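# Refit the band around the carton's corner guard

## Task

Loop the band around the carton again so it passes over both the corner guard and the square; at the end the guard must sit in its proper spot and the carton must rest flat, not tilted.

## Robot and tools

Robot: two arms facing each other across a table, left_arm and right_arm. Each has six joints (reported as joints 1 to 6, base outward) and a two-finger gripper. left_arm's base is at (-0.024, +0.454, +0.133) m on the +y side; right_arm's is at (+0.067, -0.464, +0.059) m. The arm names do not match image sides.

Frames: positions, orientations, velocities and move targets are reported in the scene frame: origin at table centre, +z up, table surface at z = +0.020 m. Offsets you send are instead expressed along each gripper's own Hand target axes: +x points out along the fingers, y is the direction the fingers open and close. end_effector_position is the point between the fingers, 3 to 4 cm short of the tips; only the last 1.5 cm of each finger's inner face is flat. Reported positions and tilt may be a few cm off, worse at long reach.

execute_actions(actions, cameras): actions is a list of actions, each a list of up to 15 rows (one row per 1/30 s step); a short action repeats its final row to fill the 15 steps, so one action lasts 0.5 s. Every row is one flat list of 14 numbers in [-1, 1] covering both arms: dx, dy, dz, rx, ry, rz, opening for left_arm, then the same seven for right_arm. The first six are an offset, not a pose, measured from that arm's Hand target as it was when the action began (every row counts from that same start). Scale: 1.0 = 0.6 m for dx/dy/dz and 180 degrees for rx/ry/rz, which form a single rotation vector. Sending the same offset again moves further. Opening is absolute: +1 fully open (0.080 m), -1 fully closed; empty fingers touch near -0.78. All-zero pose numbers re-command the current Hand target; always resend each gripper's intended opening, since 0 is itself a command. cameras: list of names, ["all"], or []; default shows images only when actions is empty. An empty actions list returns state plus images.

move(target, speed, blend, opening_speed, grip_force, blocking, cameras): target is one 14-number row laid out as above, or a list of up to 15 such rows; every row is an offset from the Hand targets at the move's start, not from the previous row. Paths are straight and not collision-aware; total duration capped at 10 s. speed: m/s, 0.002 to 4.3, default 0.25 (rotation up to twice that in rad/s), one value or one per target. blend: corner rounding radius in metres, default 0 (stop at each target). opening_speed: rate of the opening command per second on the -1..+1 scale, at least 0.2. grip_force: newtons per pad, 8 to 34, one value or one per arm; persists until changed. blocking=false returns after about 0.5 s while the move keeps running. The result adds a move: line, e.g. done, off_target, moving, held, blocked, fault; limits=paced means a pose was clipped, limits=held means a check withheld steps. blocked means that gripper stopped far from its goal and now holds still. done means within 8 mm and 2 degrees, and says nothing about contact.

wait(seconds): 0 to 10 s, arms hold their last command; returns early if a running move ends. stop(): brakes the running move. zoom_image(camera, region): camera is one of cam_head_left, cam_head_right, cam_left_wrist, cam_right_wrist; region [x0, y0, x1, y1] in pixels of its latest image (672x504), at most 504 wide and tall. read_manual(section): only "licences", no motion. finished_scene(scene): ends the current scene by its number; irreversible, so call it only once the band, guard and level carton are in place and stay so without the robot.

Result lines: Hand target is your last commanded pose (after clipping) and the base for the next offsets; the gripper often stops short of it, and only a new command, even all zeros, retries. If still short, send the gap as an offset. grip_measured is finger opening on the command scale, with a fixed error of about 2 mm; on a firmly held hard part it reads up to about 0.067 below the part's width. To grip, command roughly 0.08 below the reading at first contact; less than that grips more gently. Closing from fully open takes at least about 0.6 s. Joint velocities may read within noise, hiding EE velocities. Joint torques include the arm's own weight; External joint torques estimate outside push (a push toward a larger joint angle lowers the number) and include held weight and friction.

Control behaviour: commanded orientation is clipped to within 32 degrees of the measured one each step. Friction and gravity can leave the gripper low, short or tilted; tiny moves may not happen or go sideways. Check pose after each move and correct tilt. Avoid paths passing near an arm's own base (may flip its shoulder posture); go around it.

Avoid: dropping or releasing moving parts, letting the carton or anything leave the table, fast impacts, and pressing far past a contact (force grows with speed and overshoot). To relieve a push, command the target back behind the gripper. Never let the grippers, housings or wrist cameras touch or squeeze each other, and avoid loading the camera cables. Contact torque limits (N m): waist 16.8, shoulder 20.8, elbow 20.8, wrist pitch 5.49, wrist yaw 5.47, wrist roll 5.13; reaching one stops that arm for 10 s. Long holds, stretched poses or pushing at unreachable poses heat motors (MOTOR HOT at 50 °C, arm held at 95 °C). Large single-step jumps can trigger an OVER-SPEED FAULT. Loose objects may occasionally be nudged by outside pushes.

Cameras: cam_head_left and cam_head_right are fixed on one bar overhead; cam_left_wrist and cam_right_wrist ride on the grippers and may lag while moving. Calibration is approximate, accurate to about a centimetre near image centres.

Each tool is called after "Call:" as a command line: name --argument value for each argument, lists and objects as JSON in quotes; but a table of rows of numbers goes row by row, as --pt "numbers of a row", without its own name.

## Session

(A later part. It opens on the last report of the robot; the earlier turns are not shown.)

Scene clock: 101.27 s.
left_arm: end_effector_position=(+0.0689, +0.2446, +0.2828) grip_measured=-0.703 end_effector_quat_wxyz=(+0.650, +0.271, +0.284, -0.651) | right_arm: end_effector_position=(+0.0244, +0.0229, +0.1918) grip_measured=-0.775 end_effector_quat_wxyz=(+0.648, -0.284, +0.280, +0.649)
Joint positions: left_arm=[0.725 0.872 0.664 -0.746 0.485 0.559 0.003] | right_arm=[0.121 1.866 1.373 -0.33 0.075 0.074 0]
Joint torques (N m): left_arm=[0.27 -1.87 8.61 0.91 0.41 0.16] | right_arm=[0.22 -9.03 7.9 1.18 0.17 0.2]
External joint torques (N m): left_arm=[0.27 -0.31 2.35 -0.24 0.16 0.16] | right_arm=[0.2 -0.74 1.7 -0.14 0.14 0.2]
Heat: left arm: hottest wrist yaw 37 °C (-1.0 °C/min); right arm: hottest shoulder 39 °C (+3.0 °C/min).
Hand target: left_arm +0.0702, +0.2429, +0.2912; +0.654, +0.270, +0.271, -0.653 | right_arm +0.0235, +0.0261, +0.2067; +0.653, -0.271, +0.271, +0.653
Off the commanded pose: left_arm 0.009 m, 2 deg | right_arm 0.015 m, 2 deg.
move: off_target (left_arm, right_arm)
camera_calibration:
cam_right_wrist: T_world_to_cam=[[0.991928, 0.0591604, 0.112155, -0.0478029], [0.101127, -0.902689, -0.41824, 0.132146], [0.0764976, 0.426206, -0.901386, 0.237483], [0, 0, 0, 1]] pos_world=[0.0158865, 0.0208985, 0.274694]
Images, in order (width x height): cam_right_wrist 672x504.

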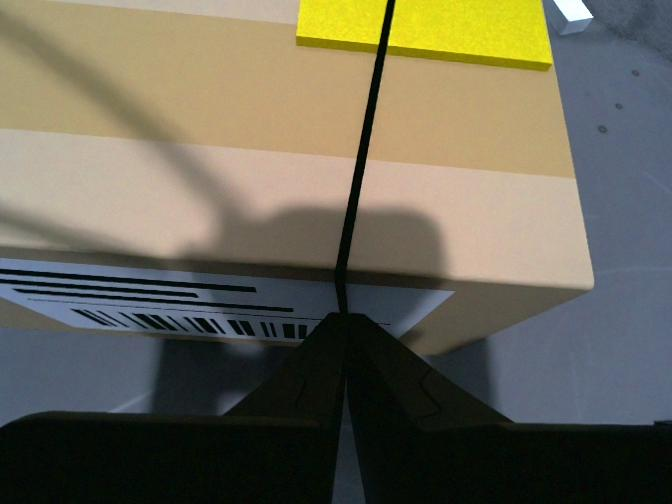

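Call:
move --pt "0 0 0 0 0 0 -0.7 -0.012 0 0.0 0 0 0 -0.4" --pt "0 0 0 0 0 0 -0.7 0.033 0 0.002 0 0 0 -0.4" --pt "0 0 0 0 0 0 -0.7 0.039 0 0.002 0 0 0 -1" --cameras '["cam_right_wrist"]' --speed 0.04 --opening_speed 0.8

Call:
move --target '[0,0,0,0,0,0,-0.7,-0.035,0,0.012,0,0,0,-1]' --cameras '["cam_right_wrist"]' --speed 0.03

Scene clock: 105.17 s.
left_arm: end_effector_position=(+0.0689, +0.2446, +0.2828) grip_measured=-0.703 end_effector_quat_wxyz=(+0.650, +0.271, +0.284, -0.651) | right_arm: end_effector_position=(+0.0248, +0.0331, +0.1861) grip_measured=-0.772 end_effector_quat_wxyz=(+0.650, -0.282, +0.278, +0.648)
Joint positions: left_arm=[0.725 0.872 0.664 -0.746 0.485 0.559 0.003] | right_arm=[0.119 1.906 1.4 -0.313 0.079 0.075 0]
Joint torques (N m): left_arm=[0.29 -1.89 8.49 0.93 0.44 0.12] | right_arm=[0.06 -5.65 8.93 2.65 -0.08 0.1]
External joint torques (N m): left_arm=[0.28 -0.31 2.24 -0.21 0.2 0.12] | right_arm=[0.07 2.88 2.78 1.34 -0.12 0.1]
Heat: left arm: hottest elbow 37 °C (+6.1 °C/min); right arm: hottest shoulder 40 °C (+4.1 °C/min).
Hand target: left_arm +0.0702, +0.2429, +0.2912; +0.654, +0.270, +0.271, -0.653 | right_arm +0.0235, +0.0434, +0.1908; +0.653, -0.271, +0.271, +0.653
Off the commanded pose: left_arm 0.009 m, 2 deg | right_arm 0.012 m, 2 deg.
move: off_target (left_arm, right_arm); target 3's new opening was sent with right_arm's hand 0.011 m and 1 deg from that target
camera_calibration:
cam_right_wrist: T_world_to_cam=[[0.992004, 0.0531476, 0.114469, -0.0483739], [0.0970317, -0.901161, -0.422485, 0.139707], [0.0807006, 0.430214, -0.899112, 0.227265], [0, 0, 0, 1]] pos_world=[0.0160906, 0.0306967, 0.268899]
Images, in order (width x height): cam_right_wrist 672x504.

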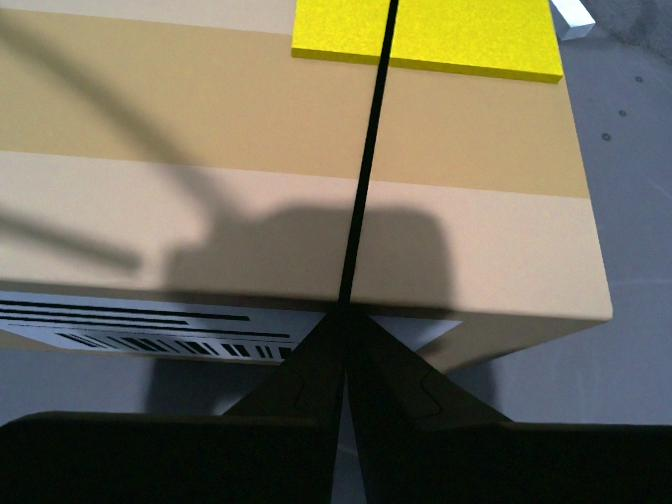

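Scene clock: 106.23 s.
left_arm: end_effector_position=(+0.0689, +0.2446, +0.2828) grip_measured=-0.703 end_effector_quat_wxyz=(+0.650, +0.271, +0.284, -0.651) | right_arm: end_effector_position=(+0.0247, +0.0300, +0.1908) grip_measured=-0.773 end_effector_quat_wxyz=(+0.648, -0.288, +0.283, +0.646)
Joint positions: left_arm=[0.725 0.872 0.664 -0.746 0.485 0.559 0.003] | right_arm=[0.12 1.898 1.418 -0.355 0.079 0.075 0]
Joint torques (N m): left_arm=[0.31 -1.89 8.61 0.94 0.44 0.13] | right_arm=[0.19 -9.9 8.18 1.22 0 0.12]
External joint torques (N m): left_arm=[0.29 -0.33 2.34 -0.2 0.19 0.13] | right_arm=[0.11 -1.43 2.01 -0.07 -0.03 0.12]
Heat: left arm: hottest elbow 37 °C (+6.1 °C/min); right arm: hottest shoulder 40 °C (+4.1 °C/min).
Hand target: left_arm +0.0702, +0.2429, +0.2912; +0.654, +0.270, +0.271, -0.653 | right_arm +0.0235, +0.0337, +0.2107; +0.653, -0.271, +0.271, +0.653
Off the commanded pose: left_arm 0.009 m, 2 deg | right_arm 0.020 m, 3 deg.
move: off_target (left_arm, right_arm)
camera_calibration:
cam_right_wrist: T_world_to_cam=[[0.99176, 0.0557352, 0.11535, -0.0489287], [0.0984581, -0.907679, -0.407952, 0.136271], [0.0819633, 0.415947, -0.905688, 0.234468], [0, 0, 0, 1]] pos_world=[0.0158909, 0.0288908, 0.27359]
Images, in order (width x height): cam_right_wrist 672x504.

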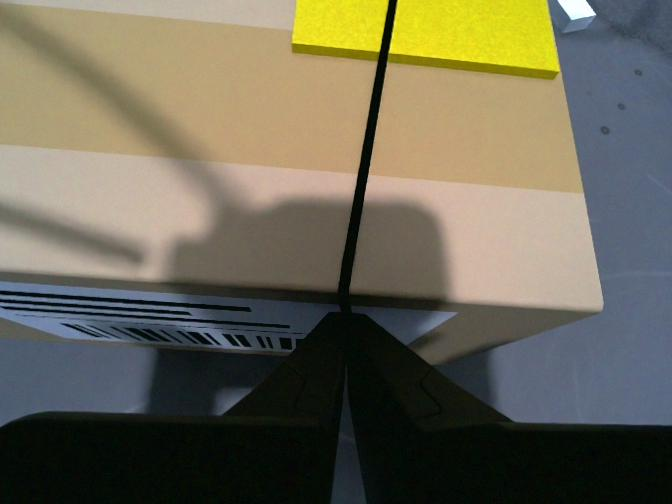

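Call:
move --pt "0 0 0 0 0 0 -0.7 -0.015 0 0.015 0 0 0 -1" --pt "0 0 0 0 0 0 -0.7 -0.015 -0.045 0.015 0 0 0 -1" --cameras '["all"]' --speed 0.03

Scene clock: 108.70 s.
left_arm: end_effector_position=(+0.0689, +0.2446, +0.2828) grip_measured=-0.703 end_effector_quat_wxyz=(+0.650, +0.271, +0.284, -0.651) | right_arm: end_effector_position=(+0.0494, +0.0305, +0.1995) grip_measured=-0.773 end_effector_quat_wxyz=(+0.647, -0.290, +0.289, +0.644)
Joint positions: left_arm=[0.725 0.872 0.664 -0.746 0.485 0.559 0.003] | right_arm=[0.057 1.891 1.451 -0.404 0.034 0.034 0]
Joint torques (N m): left_arm=[0.17 -2 8.61 0.94 0.41 0.16] | right_arm=[-0.14 -10.81 7.88 1.69 -0.13 -0.11]
External joint torques (N m): left_arm=[0.17 -0.41 2.32 -0.21 0.16 0.15] | right_arm=[-0.14 -2.45 1.74 0.42 -0.15 -0.11]
Heat: left arm: hottest elbow 37 °C (+6.0 °C/min); right arm: hottest shoulder 40 °C (+3.0 °C/min).
Hand target: left_arm +0.0702, +0.2429, +0.2912; +0.654, +0.270, +0.271, -0.653 | right_arm +0.0504, +0.0338, +0.2236; +0.653, -0.271, +0.271, +0.653
Off the commanded pose: left_arm 0.009 m, 2 deg | right_arm 0.024 m, 3 deg.
move: off_target (left_arm, right_arm)
camera_calibration:
cam_left_wrist: T_world_to_cam=[[-0.998386, 0.000783729, 0.0567858, 0.0569405], [-0.0203759, 0.928387, -0.371055, -0.0984072], [-0.05301, -0.371613, -0.926873, 0.434593], [0, 0, 0, 1]] pos_world=[0.0778813, 0.252816, 0.363065]
cam_right_wrist: T_world_to_cam=[[0.992527, 0.0541763, 0.109339, -0.0732214], [0.0935932, -0.912925, -0.39725, 0.136208], [0.0782964, 0.404515, -0.911174, 0.241847], [0, 0, 0, 1]] pos_world=[0.0409904, 0.0304836, 0.282479]

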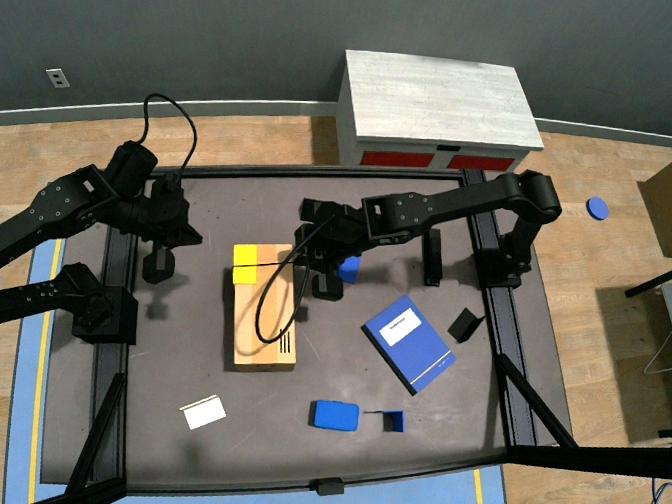

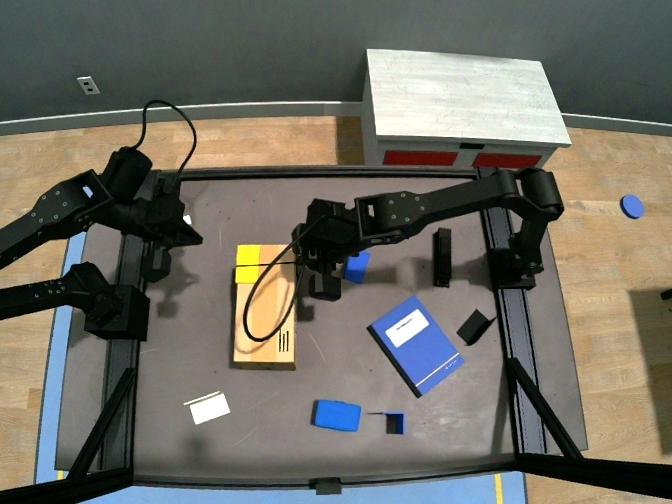

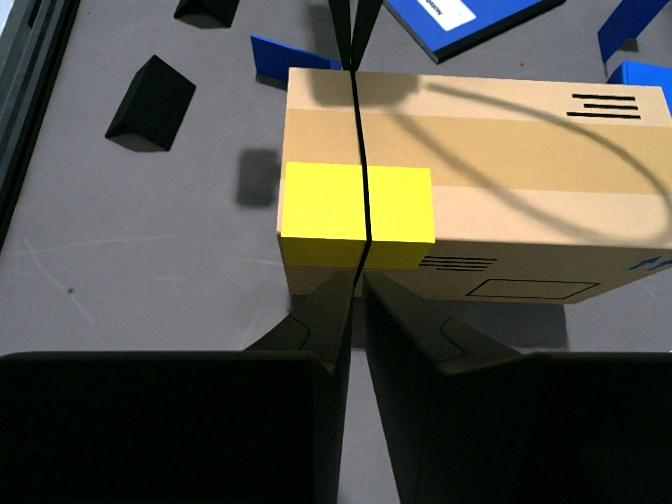

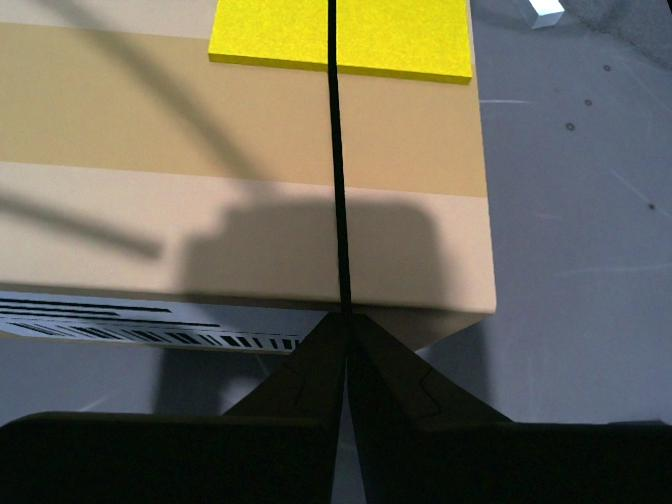

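Call:
move --pt "0 0 0 0 0 0 -0.7 0 0.011 0 0 0 0 -1" --pt "0 0 0 0 0 0 -0.7 0.04 0.011 -0.03 0 0 0 -1" --pt "0 0 0 0 0 0 -0.7 0.04 0.011 -0.03 0 0 0 -0.3" --cameras '["cam_right_wrist"]' --speed 0.04 --opening_speed 0.5

Call:
move --target '[0,0,0,0,0,0,-0.7,-0.11,0,0.02,0,0,0,-0.3]' --cameras '["all"]' --speed 0.08

Call:
zoom_image --camera "cam_left_wrist" --region '[230, 50, 480, 320]'

Call:
zoom_image --camera "cam_head_right" --region '[210, 220, 310, 380]'

Scene clock: 112.93 s.
left_arm: end_effector_position=(+0.0689, +0.2446, +0.2828) grip_measured=-0.703 end_effector_quat_wxyz=(+0.650, +0.271, +0.284, -0.651) | right_arm: end_effector_position=(+0.0381, +0.0347, +0.1973) grip_measured=-0.304 end_effector_quat_wxyz=(+0.647, -0.275, +0.271, +0.658)
Joint positions: left_arm=[0.725 0.872 0.664 -0.746 0.485 0.559 0.003] | right_arm=[0.079 1.886 1.404 -0.31 0.034 0.036 0.021]
Joint torques (N m): left_arm=[0.35 -1.78 8.5 0.95 0.42 0.17] | right_arm=[-0.7 -6.32 5.91 2.57 0.24 0.18]
External joint torques (N m): left_arm=[0.36 -0.21 2.27 -0.18 0.17 0.17] | right_arm=[-0.68 2.1 -0.33 1.21 0.22 0.18]
Heat: left arm: hottest elbow 38 °C (+7.0 °C/min); right arm: hottest shoulder 40 °C (+3.0 °C/min).
Hand target: left_arm +0.0702, +0.2429, +0.2912; +0.654, +0.270, +0.271, -0.653 | right_arm +0.0440, +0.0379, +0.1938; +0.653, -0.271, +0.271, +0.653
Off the commanded pose: left_arm 0.009 m, 2 deg | right_arm 0.007 m, 1 deg.
move: off_target (left_arm)
camera_calibration:
cam_right_wrist: T_world_to_cam=[[0.991706, 0.0691799, 0.108324, -0.0622597], [0.110554, -0.888996, -0.444369, 0.148011], [0.0655585, 0.452659, -0.889271, 0.233441], [0, 0, 0, 1]] pos_world=[0.0300761, 0.0302189, 0.280108]
Images, in order (width x height): cam_right_wrist 672x504.

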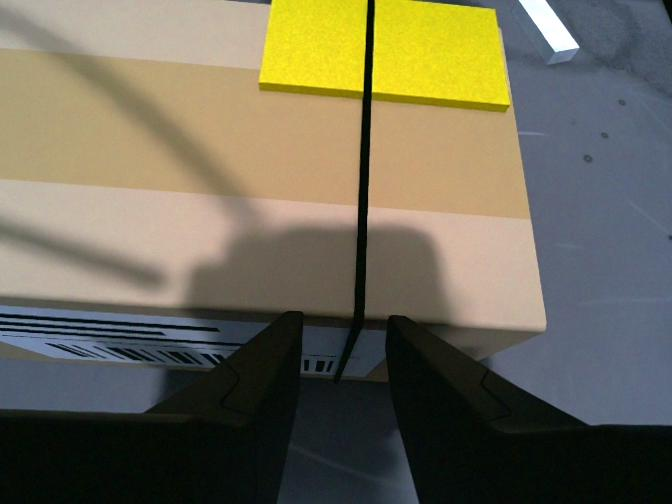

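Scene clock: 114.27 s.
left_arm: end_effector_position=(+0.0689, +0.2446, +0.2828) grip_measured=-0.703 end_effector_quat_wxyz=(+0.650, +0.271, +0.284, -0.651) | right_arm: end_effector_position=(+0.0442, +0.0009, +0.2421) grip_measured=-0.302 end_effector_quat_wxyz=(+0.650, -0.277, +0.275, +0.652)
Joint positions: left_arm=[0.725 0.872 0.664 -0.746 0.485 0.559 0.003] | right_arm=[0.073 1.735 1.401 -0.469 0.041 0.039 0.021]
Joint torques (N m): left_arm=[0.28 -1.93 8.6 0.9 0.41 0.15] | right_arm=[0.31 -8.07 6.43 1.22 0.17 0.2]
External joint torques (N m): left_arm=[0.26 -0.35 2.35 -0.25 0.16 0.15] | right_arm=[0.28 -0.57 0.09 -0.12 0.16 0.2]
Heat: left arm: hottest elbow 38 °C (+7.1 °C/min); right arm: hottest shoulder 41 °C (+4.0 °C/min).
Hand target: left_arm +0.0702, +0.2429, +0.2912; +0.654, +0.270, +0.271, -0.653 | right_arm +0.0438, -0.0002, +0.2491; +0.653, -0.271, +0.271, +0.653
Off the commanded pose: left_arm 0.009 m, 2 deg | right_arm 0.007 m, 1 deg.
move: off_target (left_arm)
camera_calibration:
cam_left_wrist: T_world_to_cam=[[-0.998386, 0.000783729, 0.0567858, 0.0569405], [-0.0203759, 0.928387, -0.371055, -0.0984072], [-0.05301, -0.371613, -0.926873, 0.434593], [0, 0, 0, 1]] pos_world=[0.0778813, 0.252816, 0.363065]
cam_right_wrist: T_world_to_cam=[[0.992221, 0.057216, 0.110559, -0.071384], [0.100081, -0.894794, -0.435118, 0.135413], [0.0740315, 0.442798, -0.89356, 0.288946], [0, 0, 0, 1]] pos_world=[0.0358853, -0.00269402, 0.325003]

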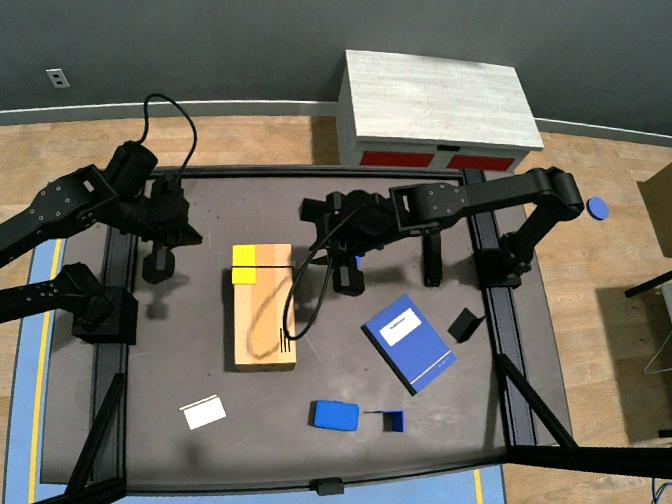

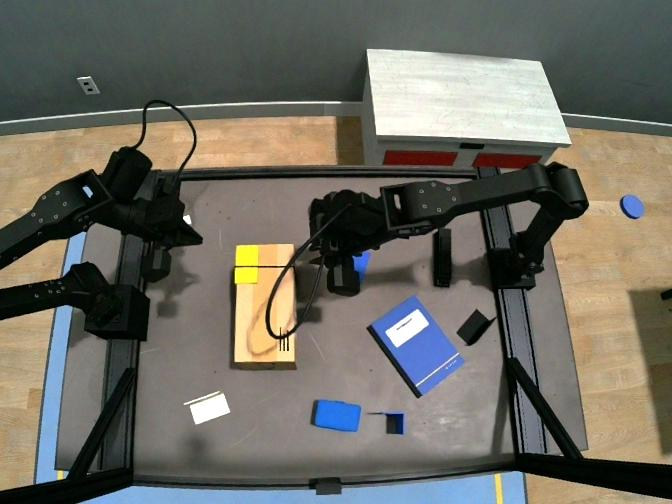

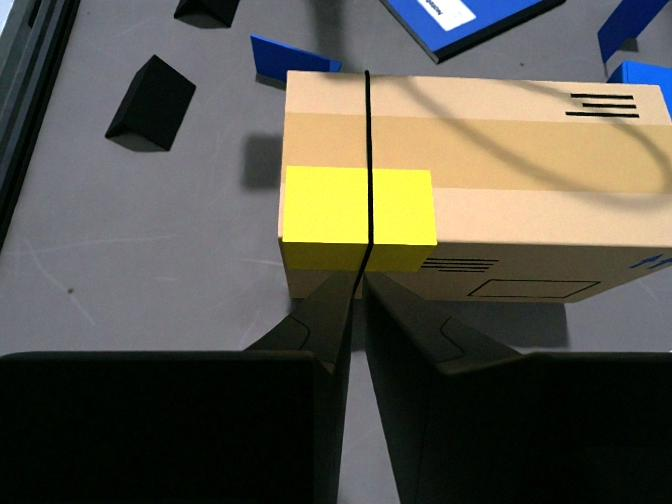

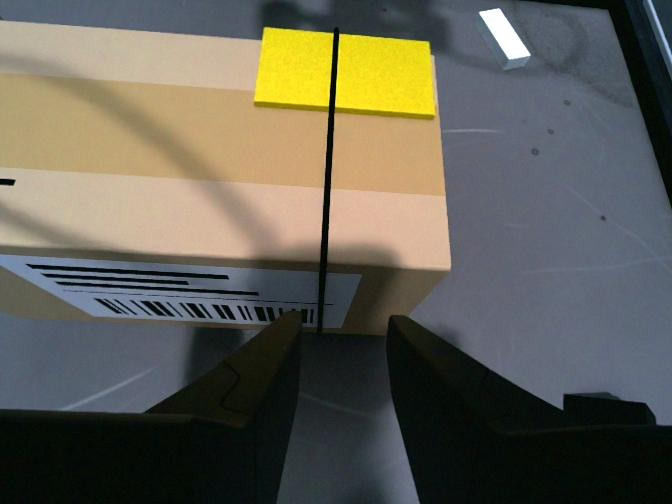

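Scaled by 1.867 from the camera's 672x504 image, which has a finer 960x720 frame.

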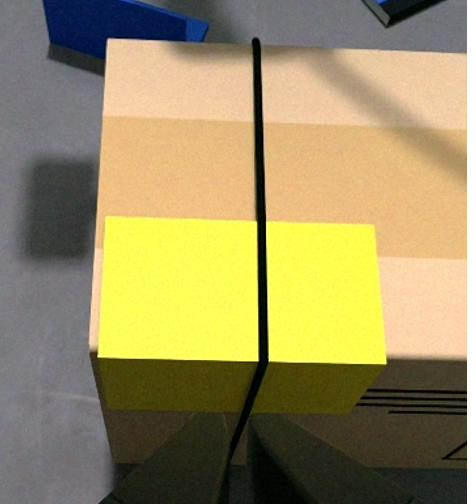

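Scaled by 3.150 from the camera's 672x504 image, which has a finer 960x720 frame.

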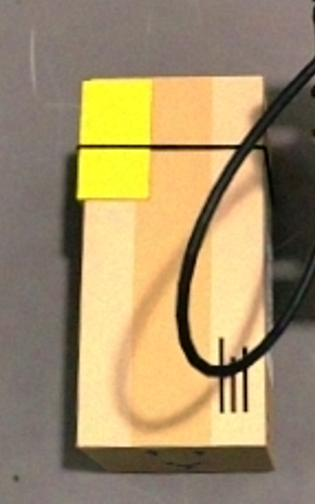

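Call:
move --target '[-0.06,0,0.03,0,0,0,-0.7,-0.2,0,0.05,0,0,0,-0.3]' --cameras '["all"]' --speed 0.12

Call:
zoom_image --camera "cam_left_wrist" --region '[230, 50, 530, 320]'

Call:
zoom_image --camera "cam_right_wrist" --region '[150, 0, 500, 330]'

Call:
zoom_image --camera "cam_head_left" --region '[210, 220, 310, 380]'

Scene clock: 118.10 s.
left_arm: end_effector_position=(+0.0695, +0.2566, +0.3216) grip_measured=-0.703 end_effector_quat_wxyz=(+0.650, +0.271, +0.283, -0.651) | right_arm: end_effector_position=(+0.0444, -0.0634, +0.3456) grip_measured=-0.302 end_effector_quat_wxyz=(+0.649, -0.280, +0.278, +0.651)
Joint positions: left_arm=[0.789 0.861 0.819 -0.939 0.523 0.618 0.003] | right_arm=[0.086 1.539 1.613 -0.886 0.05 0.049 0.021]
Joint torques (N m): left_arm=[0.31 -1.51 8.28 0.87 0.49 0.17] | right_arm=[0.37 -5.95 7.72 1.24 0.15 0.23]
External joint torques (N m): left_arm=[0.31 -0.15 2.18 -0.24 0.22 0.17] | right_arm=[0.37 -0.02 1.57 -0.11 0.13 0.23]
Heat: left arm: hottest elbow 38 °C (+6.1 °C/min); right arm: hottest shoulder 41 °C (+4.1 °C/min).
Hand target: left_arm +0.0702, +0.2556, +0.3293; +0.654, +0.270, +0.271, -0.653 | right_arm +0.0438, -0.0637, +0.3552; +0.653, -0.271, +0.271, +0.653
Off the commanded pose: left_arm 0.008 m, 1 deg | right_arm 0.010 m, 1 deg.
move: off_target (right_arm)
camera_calibration:
cam_left_wrist: T_world_to_cam=[[-0.998415, 0.00080957, 0.0562816, 0.0554234], [-0.0202713, 0.92763, -0.372949, -0.0943804], [-0.0525105, -0.373499, -0.926143, 0.475282], [0, 0, 0, 1]] pos_world=[0.0783795, 0.265022, 0.40186]
cam_right_wrist: T_world_to_cam=[[0.992192, 0.0574844, 0.110685, -0.0793169], [0.0997007, -0.898759, -0.426956, 0.119823], [0.0749358, 0.434657, -0.897473, 0.410553], [0, 0, 0, 1]] pos_world=[0.035986, -0.0661981, 0.428398]

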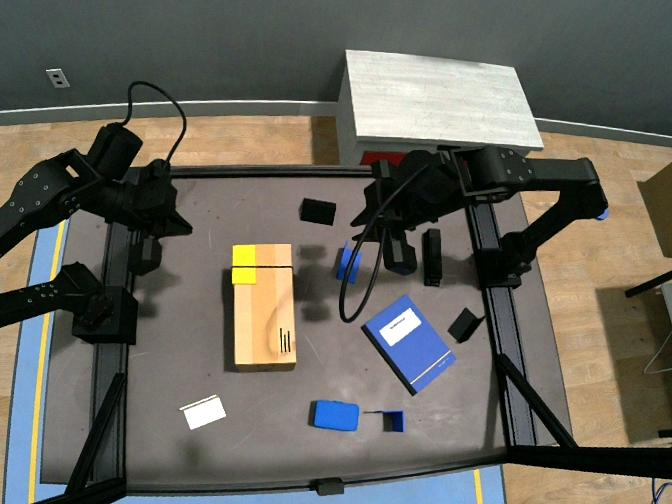

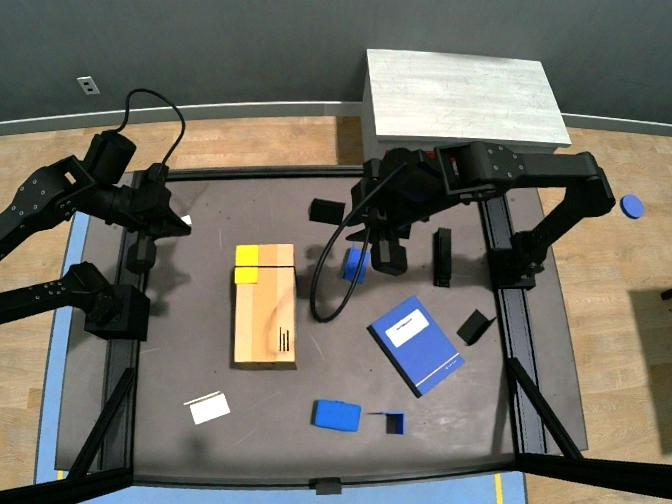

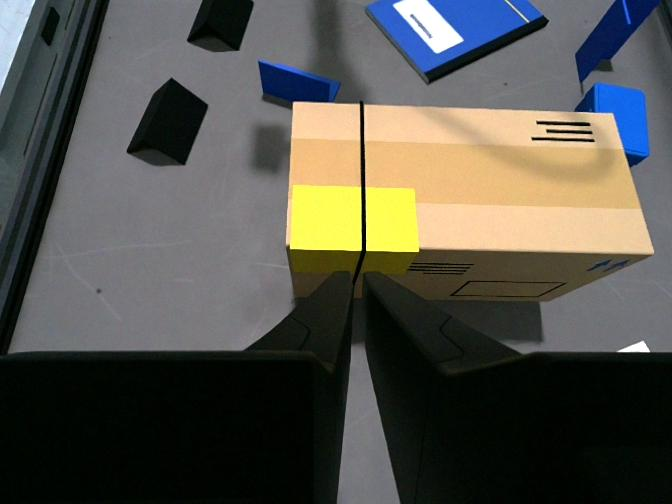

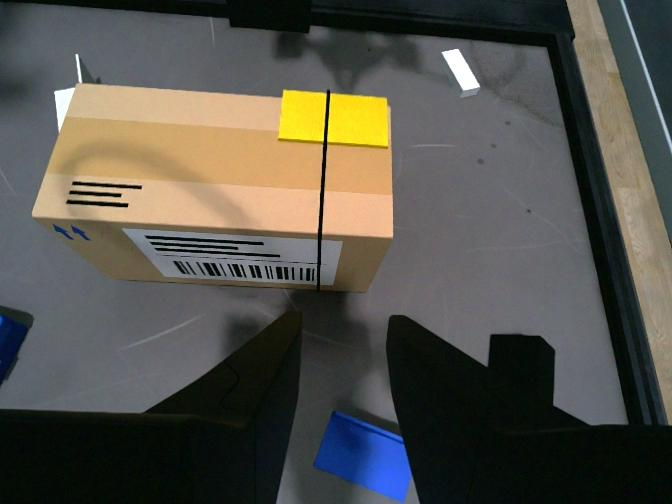

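Scaled by 1.680 from the camera's 672x504 image, which has a finer 960x720 frame.

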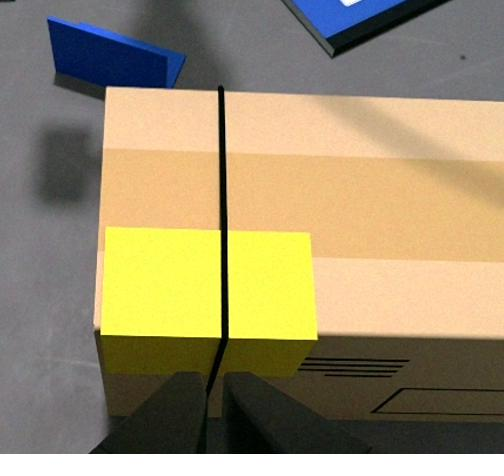

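Scaled by 1.440 from the camera's 672x504 image, which has a finer 960x720 frame.

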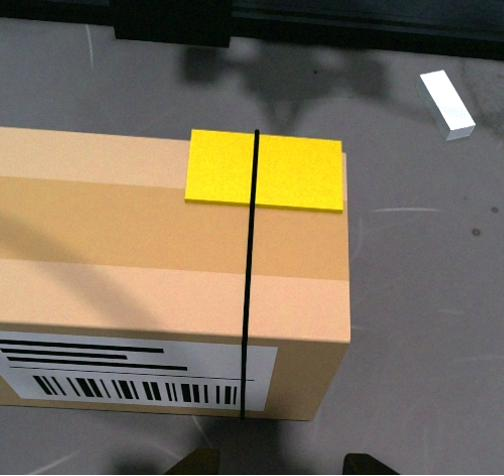

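Scaled by 3.150 from the camera's 672x504 image, which has a finer 960x720 frame.

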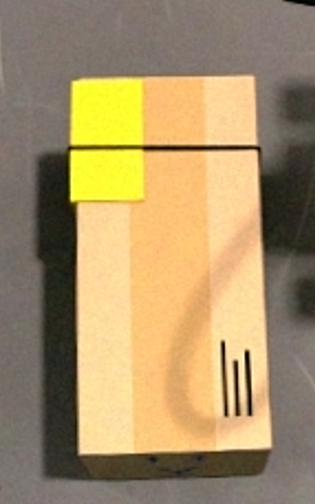

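Call:
finished_scene --scene 1

The scene is finished: the task was done.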